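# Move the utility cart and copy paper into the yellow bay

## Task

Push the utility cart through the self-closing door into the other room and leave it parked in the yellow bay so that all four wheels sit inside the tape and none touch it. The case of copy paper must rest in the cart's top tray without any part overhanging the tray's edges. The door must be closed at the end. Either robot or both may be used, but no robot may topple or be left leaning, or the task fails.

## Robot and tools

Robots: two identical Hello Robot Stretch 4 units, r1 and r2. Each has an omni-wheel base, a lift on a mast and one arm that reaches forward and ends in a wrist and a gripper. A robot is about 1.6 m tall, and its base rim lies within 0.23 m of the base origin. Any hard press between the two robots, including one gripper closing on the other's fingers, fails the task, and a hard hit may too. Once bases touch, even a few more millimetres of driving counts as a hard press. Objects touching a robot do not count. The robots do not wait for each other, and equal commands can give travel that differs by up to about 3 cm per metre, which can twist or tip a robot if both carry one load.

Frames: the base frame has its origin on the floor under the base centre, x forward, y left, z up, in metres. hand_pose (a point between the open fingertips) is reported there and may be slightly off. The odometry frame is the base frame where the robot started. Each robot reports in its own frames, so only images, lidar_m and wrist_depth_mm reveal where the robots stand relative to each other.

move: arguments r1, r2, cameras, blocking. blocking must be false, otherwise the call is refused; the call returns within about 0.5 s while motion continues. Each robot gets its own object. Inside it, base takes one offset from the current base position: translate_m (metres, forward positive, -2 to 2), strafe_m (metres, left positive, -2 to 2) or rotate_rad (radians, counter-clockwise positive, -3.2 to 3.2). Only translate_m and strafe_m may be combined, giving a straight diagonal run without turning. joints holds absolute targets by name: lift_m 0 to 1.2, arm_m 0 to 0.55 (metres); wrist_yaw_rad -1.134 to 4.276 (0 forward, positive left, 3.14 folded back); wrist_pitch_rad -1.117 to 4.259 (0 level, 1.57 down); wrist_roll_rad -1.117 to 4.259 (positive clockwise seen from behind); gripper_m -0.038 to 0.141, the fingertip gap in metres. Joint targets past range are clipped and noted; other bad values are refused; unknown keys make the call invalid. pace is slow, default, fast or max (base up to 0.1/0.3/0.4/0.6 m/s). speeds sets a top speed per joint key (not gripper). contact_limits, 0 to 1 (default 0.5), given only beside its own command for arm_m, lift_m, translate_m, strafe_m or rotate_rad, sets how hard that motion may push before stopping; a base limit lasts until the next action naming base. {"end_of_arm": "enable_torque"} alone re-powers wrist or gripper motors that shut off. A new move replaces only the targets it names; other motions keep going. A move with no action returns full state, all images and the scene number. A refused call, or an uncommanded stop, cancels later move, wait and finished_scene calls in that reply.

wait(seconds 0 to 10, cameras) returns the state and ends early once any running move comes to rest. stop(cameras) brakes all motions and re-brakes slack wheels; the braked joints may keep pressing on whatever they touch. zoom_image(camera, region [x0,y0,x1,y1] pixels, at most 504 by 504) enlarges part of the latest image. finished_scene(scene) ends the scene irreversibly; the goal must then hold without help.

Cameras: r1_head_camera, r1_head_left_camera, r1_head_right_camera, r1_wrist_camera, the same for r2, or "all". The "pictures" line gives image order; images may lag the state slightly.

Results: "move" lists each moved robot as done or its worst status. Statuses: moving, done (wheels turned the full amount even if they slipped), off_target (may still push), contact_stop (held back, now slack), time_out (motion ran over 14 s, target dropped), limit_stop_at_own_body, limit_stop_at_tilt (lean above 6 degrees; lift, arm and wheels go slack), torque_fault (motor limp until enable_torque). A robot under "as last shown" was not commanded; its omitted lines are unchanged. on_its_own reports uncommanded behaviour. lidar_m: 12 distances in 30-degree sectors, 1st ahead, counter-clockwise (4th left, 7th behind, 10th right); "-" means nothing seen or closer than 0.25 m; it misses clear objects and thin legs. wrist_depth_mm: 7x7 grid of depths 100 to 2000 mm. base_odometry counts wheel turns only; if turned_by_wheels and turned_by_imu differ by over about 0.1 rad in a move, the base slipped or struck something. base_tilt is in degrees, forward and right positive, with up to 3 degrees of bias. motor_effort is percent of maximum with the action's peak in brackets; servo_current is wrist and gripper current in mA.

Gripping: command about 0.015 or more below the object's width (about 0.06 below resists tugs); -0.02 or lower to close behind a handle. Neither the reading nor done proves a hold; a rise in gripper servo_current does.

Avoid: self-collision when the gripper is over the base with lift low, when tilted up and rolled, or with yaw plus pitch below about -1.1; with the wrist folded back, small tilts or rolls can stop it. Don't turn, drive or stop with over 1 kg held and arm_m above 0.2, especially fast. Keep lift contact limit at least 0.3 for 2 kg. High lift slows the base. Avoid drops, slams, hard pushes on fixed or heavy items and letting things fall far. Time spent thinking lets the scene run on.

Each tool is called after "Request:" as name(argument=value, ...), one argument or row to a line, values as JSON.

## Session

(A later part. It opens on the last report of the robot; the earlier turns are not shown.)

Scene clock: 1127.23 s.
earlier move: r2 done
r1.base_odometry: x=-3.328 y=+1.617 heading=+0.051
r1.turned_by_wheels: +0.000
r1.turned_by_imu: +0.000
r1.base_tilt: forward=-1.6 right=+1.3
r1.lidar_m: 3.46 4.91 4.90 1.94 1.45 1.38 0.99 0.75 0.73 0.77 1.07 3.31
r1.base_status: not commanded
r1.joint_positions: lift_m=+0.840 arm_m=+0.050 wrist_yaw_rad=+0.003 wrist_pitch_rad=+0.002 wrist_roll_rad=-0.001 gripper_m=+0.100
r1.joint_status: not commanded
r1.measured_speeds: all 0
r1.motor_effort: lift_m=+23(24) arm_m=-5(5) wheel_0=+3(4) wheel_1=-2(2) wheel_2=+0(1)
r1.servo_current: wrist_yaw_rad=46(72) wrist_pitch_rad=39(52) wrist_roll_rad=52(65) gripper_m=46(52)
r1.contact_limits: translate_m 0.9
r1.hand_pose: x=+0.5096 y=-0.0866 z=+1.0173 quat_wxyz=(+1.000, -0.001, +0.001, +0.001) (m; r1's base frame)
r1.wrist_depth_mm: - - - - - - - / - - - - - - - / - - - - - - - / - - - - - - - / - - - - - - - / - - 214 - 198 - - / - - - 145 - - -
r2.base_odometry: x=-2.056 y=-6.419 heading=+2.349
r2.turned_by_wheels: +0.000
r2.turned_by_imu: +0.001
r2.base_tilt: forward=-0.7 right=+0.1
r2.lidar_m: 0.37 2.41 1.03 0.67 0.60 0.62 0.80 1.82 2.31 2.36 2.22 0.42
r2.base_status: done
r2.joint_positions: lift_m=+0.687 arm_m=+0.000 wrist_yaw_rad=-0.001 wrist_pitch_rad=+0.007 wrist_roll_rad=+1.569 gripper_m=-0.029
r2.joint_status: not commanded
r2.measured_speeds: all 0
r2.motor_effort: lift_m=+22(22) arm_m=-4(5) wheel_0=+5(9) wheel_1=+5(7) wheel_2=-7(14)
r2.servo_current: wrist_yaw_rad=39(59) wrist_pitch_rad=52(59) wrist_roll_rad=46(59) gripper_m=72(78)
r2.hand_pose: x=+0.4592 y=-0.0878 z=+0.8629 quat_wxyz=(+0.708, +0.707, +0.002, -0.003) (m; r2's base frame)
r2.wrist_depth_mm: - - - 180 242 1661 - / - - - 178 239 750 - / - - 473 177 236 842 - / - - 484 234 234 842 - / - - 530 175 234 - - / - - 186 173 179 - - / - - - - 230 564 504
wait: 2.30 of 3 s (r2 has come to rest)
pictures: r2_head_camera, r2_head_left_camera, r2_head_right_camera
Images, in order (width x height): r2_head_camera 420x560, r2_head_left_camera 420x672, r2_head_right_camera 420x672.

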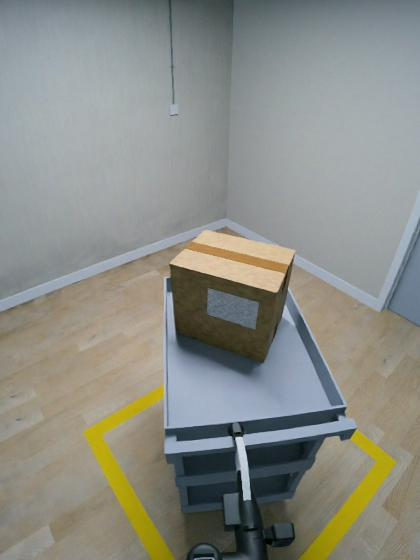

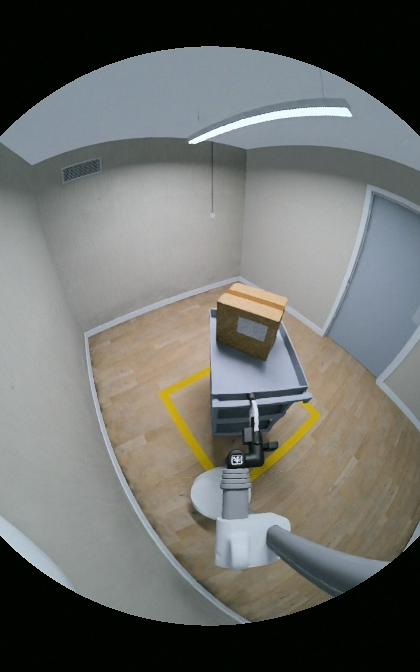

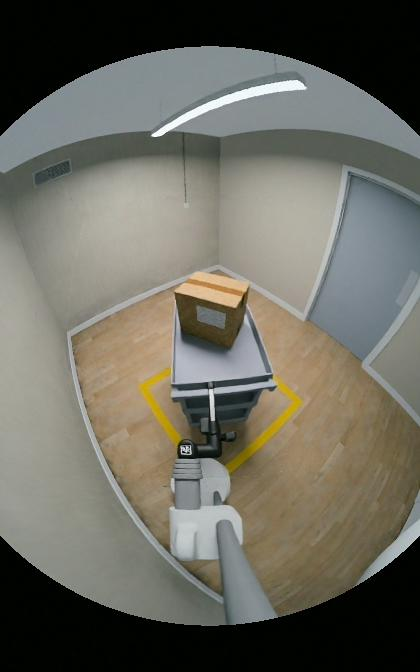

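Request:
move(
  r2={"joints":{"gripper_m":0.1}},
  blocking=false,
)

Request:
wait(
  seconds=2.5,
)

Request:
move(
  r2={"base":{"translate_m":-0.22},"pace":"slow"},
  blocking=false,
)

Request:
wait(
  seconds=4,
)

Request:
move(
  r2={"base":{"strafe_m":-0.75}},
  blocking=false,
)

Request:
wait(
  seconds=6,
  cameras=["r2_head_camera","r2_head_left_camera"],
)

Scene clock: 1140.00 s.
move: r2 moving
r1: as last shown
r1.lidar_m: 3.49 4.90 4.86 1.95 1.44 1.38 1.01 0.75 0.71 0.77 1.10 3.29
r1.motor_effort: lift_m=+23(24) arm_m=-5(5) wheel_0=+3(4) wheel_1=-1(2) wheel_2=+1(1)
r1.servo_current: wrist_yaw_rad=52(65) wrist_pitch_rad=39(46) wrist_roll_rad=59(65) gripper_m=39(46)
r1.contact_limits: translate_m 0.9
r1.wrist_depth_mm: - - - - - - - / - - - - - - - / - - - - - - - / - - - - - - - / - - - - - - - / - - 215 - 198 - - / - - - 145 - - -
r2.base_odometry: x=-2.056 y=-6.419 heading=+2.349
r2.turned_by_wheels: +0.000
r2.turned_by_imu: +0.000
r2.base_tilt: forward=-0.7 right=+0.1
r2.lidar_m: 0.38 2.41 1.01 0.68 0.62 0.63 0.83 1.81 2.33 2.33 2.24 0.41
r2.base_status: not commanded
r2.joint_positions: lift_m=+0.687 arm_m=+0.000 wrist_yaw_rad=-0.001 wrist_pitch_rad=+0.007 wrist_roll_rad=+1.569 gripper_m=-0.003
r2.joint_status: gripper_m moving
r2.measured_speeds: all 0
r2.motor_effort: lift_m=+21(22) arm_m=-4(4) wheel_0=+4(5) wheel_1=+5(6) wheel_2=-7(7)
r2.servo_current: wrist_yaw_rad=59(59) wrist_pitch_rad=39(52) wrist_roll_rad=46(52) gripper_m=98(98)
r2.hand_pose: x=+0.4592 y=-0.0878 z=+0.8629 quat_wxyz=(+0.708, +0.707, +0.002, -0.003) (m; r2's base frame)
r2.wrist_depth_mm: - - - 183 245 1708 - / - - - 182 243 831 - / - - 484 181 241 854 - / - - 492 180 240 842 - / - - 535 179 237 831 - / - - 564 177 183 - - / - - - - 235 1708 484
pictures: none

Scene clock: 1141.50 s.
earlier move: r2 done
r1.base_odometry: x=-3.328 y=+1.617 heading=+0.051
r1.turned_by_wheels: +0.000
r1.turned_by_imu: +0.000
r1.base_tilt: forward=-1.6 right=+1.2
r1.lidar_m: 3.50 4.88 4.88 1.92 1.44 1.39 1.00 0.75 0.72 0.79 1.06 3.32
r1.base_status: not commanded
r1.joint_positions: lift_m=+0.840 arm_m=+0.050 wrist_yaw_rad=+0.003 wrist_pitch_rad=+0.002 wrist_roll_rad=-0.001 gripper_m=+0.100
r1.joint_status: not commanded
r1.measured_speeds: all 0
r1.motor_effort: lift_m=+23(24) arm_m=-5(5) wheel_0=+3(4) wheel_1=-2(2) wheel_2=+1(1)
r1.servo_current: wrist_yaw_rad=59(65) wrist_pitch_rad=39(52) wrist_roll_rad=46(65) gripper_m=39(52)
r1.contact_limits: translate_m 0.9
r1.hand_pose: x=+0.5096 y=-0.0866 z=+1.0173 quat_wxyz=(+1.000, -0.001, +0.001, +0.001) (m; r1's base frame)
r1.wrist_depth_mm: - - - - - - - / - - - - - - - / - - - - - - - / - - - - - - - / - - - - - - - / - - 214 - 198 - - / - - - 145 - - -
r2.base_odometry: x=-2.056 y=-6.419 heading=+2.349
r2.turned_by_wheels: +0.000
r2.turned_by_imu: +0.000
r2.base_tilt: forward=-0.7 right=+0.0
r2.lidar_m: 0.38 2.42 1.01 0.66 0.62 0.62 0.82 1.79 2.35 2.37 2.25 0.44
r2.base_status: not commanded
r2.joint_positions: lift_m=+0.687 arm_m=+0.000 wrist_yaw_rad=-0.001 wrist_pitch_rad=+0.006 wrist_roll_rad=+1.569 gripper_m=+0.100
r2.joint_status: all done
r2.measured_speeds: all 0
r2.motor_effort: lift_m=+19(22) arm_m=-4(5) wheel_0=+4(5) wheel_1=+5(6) wheel_2=-6(7)
r2.servo_current: wrist_yaw_rad=59(59) wrist_pitch_rad=52(52) wrist_roll_rad=52(52) gripper_m=46(124)
r2.hand_pose: x=+0.4592 y=-0.0878 z=+0.8634 quat_wxyz=(+0.708, +0.707, +0.002, -0.003) (m; r2's base frame)
r2.wrist_depth_mm: - - - 194 256 1708 - / - - - 193 253 1708 - / - - 492 192 251 854 - / - - 500 249 250 854 - / - - 544 188 247 842 - / - - 195 187 193 - - / - - - - - 1708 517
wait: 1.50 of 2.5 s (r2 has come to rest)
pictures: none

Scene clock: 1142.00 s.
move: r2 moving
r1: as last shown
r1.base_tilt: forward=-1.6 right=+1.3
r1.lidar_m: 3.49 4.86 4.90 1.94 1.44 1.39 1.03 0.73 0.72 0.75 1.11 3.31
r1.motor_effort: lift_m=+23(23) arm_m=-5(5) wheel_0=+3(4) wheel_1=-1(2) wheel_2=+1(1)
r1.servo_current: wrist_yaw_rad=46(65) wrist_pitch_rad=33(46) wrist_roll_rad=46(59) gripper_m=39(46)
r1.contact_limits: translate_m 0.9
r1.wrist_depth_mm: - - - - - - - / - - - - - - - / - - - - - - - / - - - - - - - / - - - - - - - / - - 215 - 198 - - / - - - 145 - - -
r2.base_odometry: x=-2.048 y=-6.428 heading=+2.349
r2.turned_by_wheels: +0.000
r2.turned_by_imu: +0.000
r2.base_tilt: forward=-0.7 right=+0.0
r2.lidar_m: 0.43 2.43 1.00 0.68 0.60 0.63 0.79 1.76 2.34 2.35 2.21 0.47
r2.base_status: translate_m moving
r2.joint_positions: lift_m=+0.687 arm_m=+0.000 wrist_yaw_rad=-0.001 wrist_pitch_rad=+0.006 wrist_roll_rad=+1.569 gripper_m=+0.100
r2.joint_status: not commanded
r2.measured_speeds: translate_m=-0.048 strafe_m=+0.000 rotate_rad=+0.000 lift_m=+0.000 arm_m=+0.000 wrist_yaw_rad=+0.000 wrist_pitch_rad=+0.000 wrist_roll_rad=+0.000
r2.motor_effort: lift_m=+19(19) arm_m=-4(4) wheel_0=-4(8) wheel_1=-6(7) wheel_2=+8(9)
r2.servo_current: wrist_yaw_rad=46(52) wrist_pitch_rad=46(46) wrist_roll_rad=59(59) gripper_m=59(59)
r2.hand_pose: x=+0.4592 y=-0.0878 z=+0.8634 quat_wxyz=(+0.708, +0.707, +0.002, -0.003) (m; r2's base frame)
r2.wrist_depth_mm: - - - 206 267 1661 - / - - - 264 265 1708 - / - - 512 262 263 866 - / - - 517 259 262 866 - / - - 549 257 258 854 - / - - 195 198 194 - - / - - - - - 1708 512
pictures: none

Scene clock: 1145.00 s.
earlier move: r2 done
r1.base_odometry: x=-3.328 y=+1.617 heading=+0.051
r1.turned_by_wheels: +0.000
r1.turned_by_imu: +0.000
r1.base_tilt: forward=-1.6 right=+1.3
r1.lidar_m: 3.48 4.89 4.90 1.91 1.45 1.40 1.04 0.77 0.72 0.76 1.10 3.30
r1.base_status: not commanded
r1.joint_positions: lift_m=+0.840 arm_m=+0.050 wrist_yaw_rad=+0.003 wrist_pitch_rad=+0.002 wrist_roll_rad=-0.001 gripper_m=+0.100
r1.joint_status: not commanded
r1.measured_speeds: all 0
r1.motor_effort: lift_m=+23(24) arm_m=-5(5) wheel_0=+3(4) wheel_1=-2(2) wheel_2=+1(1)
r1.servo_current: wrist_yaw_rad=46(65) wrist_pitch_rad=39(46) wrist_roll_rad=39(59) gripper_m=46(52)
r1.contact_limits: translate_m 0.9
r1.hand_pose: x=+0.5096 y=-0.0866 z=+1.0173 quat_wxyz=(+1.000, -0.001, +0.001, +0.001) (m; r1's base frame)
r1.wrist_depth_mm: - - - - - - - / - - - - - - - / - - - - - - - / - - - - - - - / - - - - - - - / - - 215 - 198 - - / - - - 145 - - -
r2.base_odometry: x=-1.902 y=-6.576 heading=+2.349
r2.turned_by_wheels: +0.000
r2.turned_by_imu: +0.000
r2.base_tilt: forward=-0.7 right=+0.1
r2.lidar_m: 0.62 2.58 0.83 0.53 0.48 0.51 0.68 1.45 2.17 2.48 2.29 0.66
r2.base_status: done
r2.joint_positions: lift_m=+0.687 arm_m=+0.000 wrist_yaw_rad=-0.001 wrist_pitch_rad=+0.006 wrist_roll_rad=+1.569 gripper_m=+0.100
r2.joint_status: not commanded
r2.measured_speeds: all 0
r2.motor_effort: lift_m=+19(19) arm_m=-4(5) wheel_0=-4(11) wheel_1=-5(8) wheel_2=+4(11)
r2.servo_current: wrist_yaw_rad=46(65) wrist_pitch_rad=46(52) wrist_roll_rad=46(59) gripper_m=46(59)
r2.hand_pose: x=+0.4592 y=-0.0878 z=+0.8634 quat_wxyz=(+0.708, +0.707, +0.002, -0.003) (m; r2's base frame)
r2.wrist_depth_mm: - - - 473 - 1708 480 / - - - 473 - 798 473 / - - 854 473 - - 469 / - - 723 469 - - 466 / - - 778 759 - - 466 / - - 193 459 192 - 466 / - - - - 469 1618 1078
wait: 3.00 of 4 s (r2 has come to rest)
pictures: none

Scene clock: 1145.50 s.
move: r2 moving
r1: as last shown
r1.lidar_m: 3.47 4.92 4.86 1.94 1.43 1.39 1.01 0.74 0.72 0.77 1.08 3.30
r1.motor_effort: lift_m=+23(24) arm_m=-5(5) wheel_0=+3(4) wheel_1=-1(2) wheel_2=+1(1)
r1.servo_current: wrist_yaw_rad=59(65) wrist_pitch_rad=39(52) wrist_roll_rad=46(52) gripper_m=39(52)
r1.contact_limits: translate_m 0.9
r1.wrist_depth_mm: - - - - - - - / - - - - - - - / - - - - - - - / - - - - - - - / - - - - - - - / - - 215 - 197 - - / - - - 145 - - -
r2.base_odometry: x=-1.876 y=-6.550 heading=+2.349
r2.turned_by_wheels: +0.000
r2.turned_by_imu: +0.000
r2.base_tilt: forward=-0.7 right=+0.0
r2.lidar_m: 0.60 2.61 0.85 0.56 0.50 0.52 0.68 1.54 2.15 2.47 2.26 0.66
r2.base_status: strafe_m moving
r2.joint_positions: lift_m=+0.687 arm_m=+0.000 wrist_yaw_rad=-0.001 wrist_pitch_rad=+0.006 wrist_roll_rad=+1.569 gripper_m=+0.100
r2.joint_status: not commanded
r2.measured_speeds: translate_m=+0.001 strafe_m=-0.141 rotate_rad=-0.006 lift_m=+0.000 arm_m=+0.000 wrist_yaw_rad=+0.000 wrist_pitch_rad=+0.000 wrist_roll_rad=+0.000
r2.motor_effort: lift_m=+19(19) arm_m=-4(5) wheel_0=+12(12) wheel_1=-10(12) wheel_2=+0(3)
r2.servo_current: wrist_yaw_rad=52(52) wrist_pitch_rad=46(52) wrist_roll_rad=39(59) gripper_m=52(52)
r2.hand_pose: x=+0.4592 y=-0.0878 z=+0.8634 quat_wxyz=(+0.708, +0.707, +0.002, -0.003) (m; r2's base frame)
r2.wrist_depth_mm: - - - 477 - 1618 1060 / - - - 477 - 788 477 / - - - 473 - - 469 / - - 707 466 - - 466 / - - 768 741 - - 469 / - - 193 466 192 - 459 / - - - - - 466 459
pictures: none

Scene clock: 1148.83 s.
earlier move: r2 done
r1.base_odometry: x=-3.328 y=+1.617 heading=+0.051
r1.turned_by_wheels: +0.000
r1.turned_by_imu: +0.000
r1.base_tilt: forward=-1.6 right=+1.3
r1.lidar_m: 3.49 4.90 4.89 1.94 1.45 1.38 1.01 0.73 0.72 0.78 1.09 3.32
r1.base_status: not commanded
r1.joint_positions: lift_m=+0.840 arm_m=+0.050 wrist_yaw_rad=+0.003 wrist_pitch_rad=+0.002 wrist_roll_rad=-0.001 gripper_m=+0.100
r1.joint_status: not commanded
r1.measured_speeds: all 0
r1.motor_effort: lift_m=+23(24) arm_m=-5(5) wheel_0=+3(4) wheel_1=-1(2) wheel_2=+1(1)
r1.servo_current: wrist_yaw_rad=52(65) wrist_pitch_rad=46(52) wrist_roll_rad=52(65) gripper_m=46(52)
r1.contact_limits: translate_m 0.9
r1.hand_pose: x=+0.5096 y=-0.0866 z=+1.0173 quat_wxyz=(+1.000, -0.001, +0.001, +0.001) (m; r1's base frame)
r1.wrist_depth_mm: - - - - - - - / - - - - - - - / - - - - - - - / - - - - - - - / - - - - - - - / - - 214 - 198 - - / - - - 145 - - -
r2.base_odometry: x=-1.368 y=-6.049 heading=+2.349
r2.turned_by_wheels: +0.000
r2.turned_by_imu: +0.000
r2.base_tilt: forward=-0.7 right=+0.1
r2.lidar_m: 2.19 0.73 0.91 1.18 1.10 1.12 1.42 1.64 1.73 1.85 1.71 1.81
r2.base_status: done
r2.joint_positions: lift_m=+0.687 arm_m=+0.000 wrist_yaw_rad=-0.001 wrist_pitch_rad=+0.006 wrist_roll_rad=+1.569 gripper_m=+0.100
r2.joint_status: not commanded
r2.measured_speeds: all 0
r2.motor_effort: lift_m=+19(19) arm_m=-4(5) wheel_0=+1(14) wheel_1=-1(12) wheel_2=+0(3)
r2.servo_current: wrist_yaw_rad=52(59) wrist_pitch_rad=52(52) wrist_roll_rad=39(65) gripper_m=46(59)
r2.hand_pose: x=+0.4592 y=-0.0878 z=+0.8634 quat_wxyz=(+0.708, +0.707, +0.002, -0.003) (m; r2's base frame)
r2.wrist_depth_mm: 1537 - - - - 1464 1160 / 1708 - - - - 1618 1160 / - - - - - 1708 1205 / - - - - - 1708 1182 / - - - - - 1756 1205 / - - 193 - 193 1499 1182 / - - - - - 1863 1138
wait: 3.33 of 6 s (r2 has come to rest)
pictures: r2_head_camera, r2_head_left_camera
Images, in order (width x height): r2_head_camera 420x560, r2_head_left_camera 420x672.

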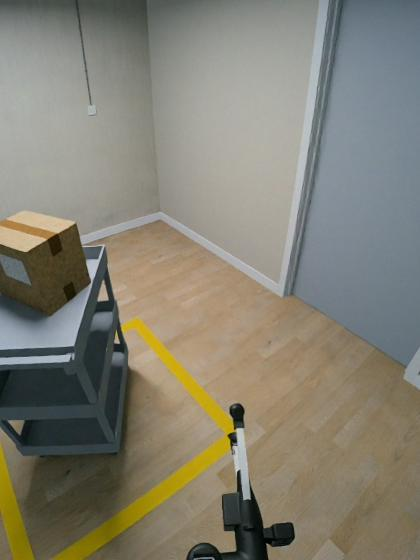

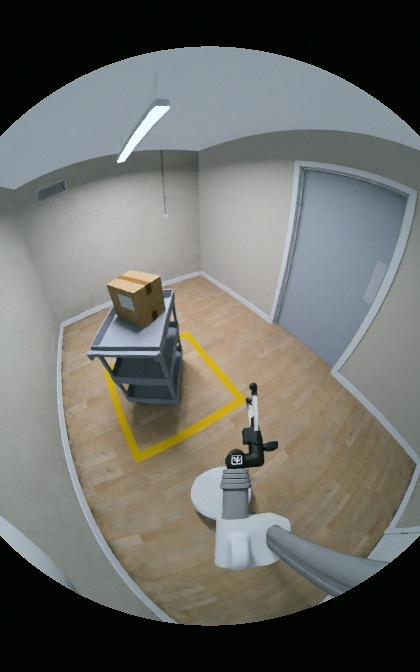

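Request:
move(
  r2={"base":{"rotate_rad":0.6}},
  blocking=false,
)

Request:
wait(
  seconds=3,
  cameras=["r2_head_camera","r2_head_left_camera"],
)

Request:
zoom_image(
  camera="r2_head_camera",
  region=[40, 220, 400, 540],
)

Scene clock: 1153.33 s.
move: r2 moving
r1: as last shown
r1.base_tilt: forward=-1.6 right=+1.2
r1.lidar_m: 3.48 4.87 4.89 1.92 1.41 1.40 1.02 0.74 0.73 0.77 1.09 3.31
r1.motor_effort: lift_m=+23(23) arm_m=-5(5) wheel_0=+3(4) wheel_1=-2(2) wheel_2=+1(1)
r1.servo_current: wrist_yaw_rad=59(65) wrist_pitch_rad=46(46) wrist_roll_rad=59(59) gripper_m=39(46)
r1.contact_limits: translate_m 0.9
r2.base_odometry: x=-1.368 y=-6.049 heading=+2.600
r2.turned_by_wheels: +0.251
r2.turned_by_imu: +0.245
r2.base_tilt: forward=-0.7 right=+0.1
r2.lidar_m: 0.76 0.76 1.38 1.12 1.10 1.21 1.74 1.67 1.86 1.73 1.68 1.94
r2.base_status: rotate_rad moving
r2.joint_positions: lift_m=+0.687 arm_m=+0.000 wrist_yaw_rad=-0.001 wrist_pitch_rad=+0.006 wrist_roll_rad=+1.569 gripper_m=+0.100
r2.joint_status: not commanded
r2.measured_speeds: translate_m=-0.001 strafe_m=+0.001 rotate_rad=+0.972 lift_m=+0.000 arm_m=+0.000 wrist_yaw_rad=+0.000 wrist_pitch_rad=+0.000 wrist_roll_rad=+0.000
r2.motor_effort: lift_m=+19(19) arm_m=-4(5) wheel_0=-7(10) wheel_1=-9(10) wheel_2=-12(12)
r2.servo_current: wrist_yaw_rad=33(52) wrist_pitch_rad=52(52) wrist_roll_rad=39(59) gripper_m=59(59)
r2.hand_pose: x=+0.4592 y=-0.0878 z=+0.8634 quat_wxyz=(+0.708, +0.707, +0.002, -0.003) (m; r2's base frame)
r2.wrist_depth_mm: - - - - - 1576 1182 / - - - - - 1756 1160 / - - - - - 1808 1182 / - - - - - 1708 1182 / - - - - - 1708 1205 / - - 193 - 194 1182 1008 / - - - - - - -
pictures: none

Scene clock: 1154.23 s.
earlier move: r2 done
r1.base_odometry: x=-3.328 y=+1.617 heading=+0.051
r1.turned_by_wheels: +0.000
r1.turned_by_imu: +0.000
r1.base_tilt: forward=-1.6 right=+1.3
r1.lidar_m: 3.47 4.88 4.88 1.92 1.45 1.38 1.02 0.74 0.72 0.77 1.09 3.30
r1.base_status: not commanded
r1.joint_positions: lift_m=+0.840 arm_m=+0.050 wrist_yaw_rad=+0.003 wrist_pitch_rad=+0.002 wrist_roll_rad=-0.001 gripper_m=+0.100
r1.joint_status: not commanded
r1.measured_speeds: all 0
r1.motor_effort: lift_m=+23(24) arm_m=-5(5) wheel_0=+3(4) wheel_1=-2(2) wheel_2=+1(1)
r1.servo_current: wrist_yaw_rad=39(65) wrist_pitch_rad=39(52) wrist_roll_rad=59(72) gripper_m=39(46)
r1.contact_limits: translate_m 0.9
r1.hand_pose: x=+0.5096 y=-0.0866 z=+1.0173 quat_wxyz=(+1.000, -0.001, +0.001, +0.001) (m; r1's base frame)
r1.wrist_depth_mm: - - - - - - - / - - - - - - - / - - - - - - - / - - - - - - - / - - - - - - - / - - 215 - 198 - - / - - - 145 - - -
r2.base_odometry: x=-1.368 y=-6.049 heading=+2.948
r2.turned_by_wheels: +0.348
r2.turned_by_imu: +0.339
r2.base_tilt: forward=-0.7 right=+0.1
r2.lidar_m: 0.77 1.00 1.15 1.09 1.14 1.54 1.69 1.71 1.80 1.69 1.85 1.23
r2.base_status: done
r2.joint_positions: lift_m=+0.687 arm_m=+0.000 wrist_yaw_rad=-0.001 wrist_pitch_rad=+0.006 wrist_roll_rad=+1.569 gripper_m=+0.100
r2.joint_status: not commanded
r2.measured_speeds: all 0
r2.motor_effort: lift_m=+19(19) arm_m=-4(5) wheel_0=-3(10) wheel_1=-1(10) wheel_2=-5(12)
r2.servo_current: wrist_yaw_rad=52(59) wrist_pitch_rad=46(52) wrist_roll_rad=39(59) gripper_m=52(59)
r2.hand_pose: x=+0.4592 y=-0.0878 z=+0.8634 quat_wxyz=(+0.708, +0.707, +0.002, -0.003) (m; r2's base frame)
r2.wrist_depth_mm: - - - - - 1618 1182 / - - - - - 1708 1160 / - - - 946 - 1138 946 / - - 891 842 - 647 - / - - 1098 627 - 609 - / - - 193 634 193 661 - / - - - - - - -
wait: 0.90 of 3 s (r2 has come to rest)
pictures: r2_head_camera, r2_head_left_camera
Images, in order (width x height): r2_head_camera 420x560, r2_head_left_camera 420x672.

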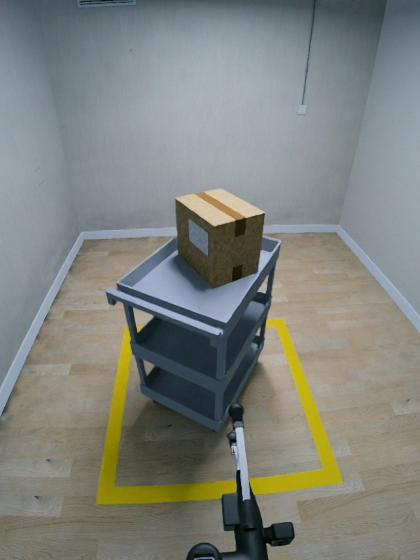

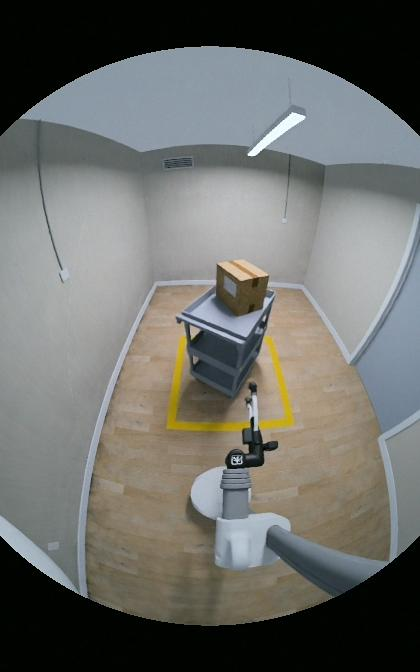

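Scaled by 1.400 from the camera's 420x560 image, which has a finer 1200x1600 frame.

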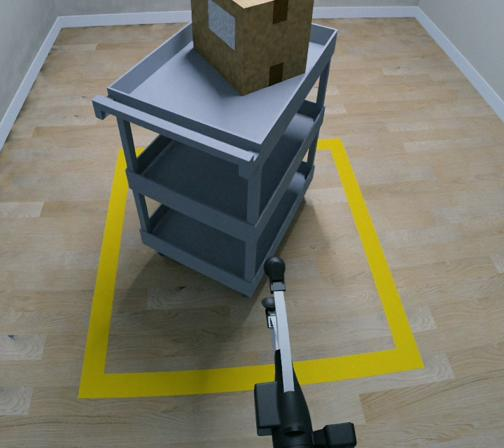

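Request:
zoom_image(
  camera="r2_head_camera",
  region=[100, 180, 300, 340],
)

Scaled by 2.520 from the camera's 420x560 image, which has a finer 1200x1600 frame.

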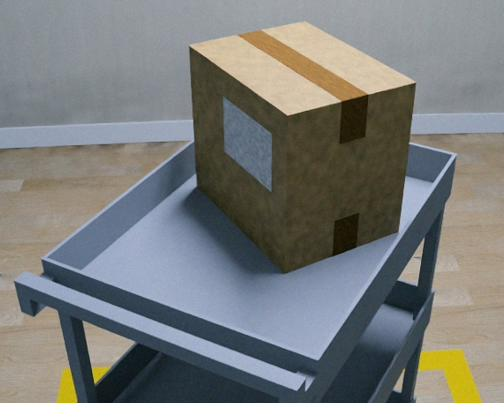

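Box inside, sitting on the tray floor.

Request:
finished_scene(
  scene=1,
)

The scene is finished: the task was done.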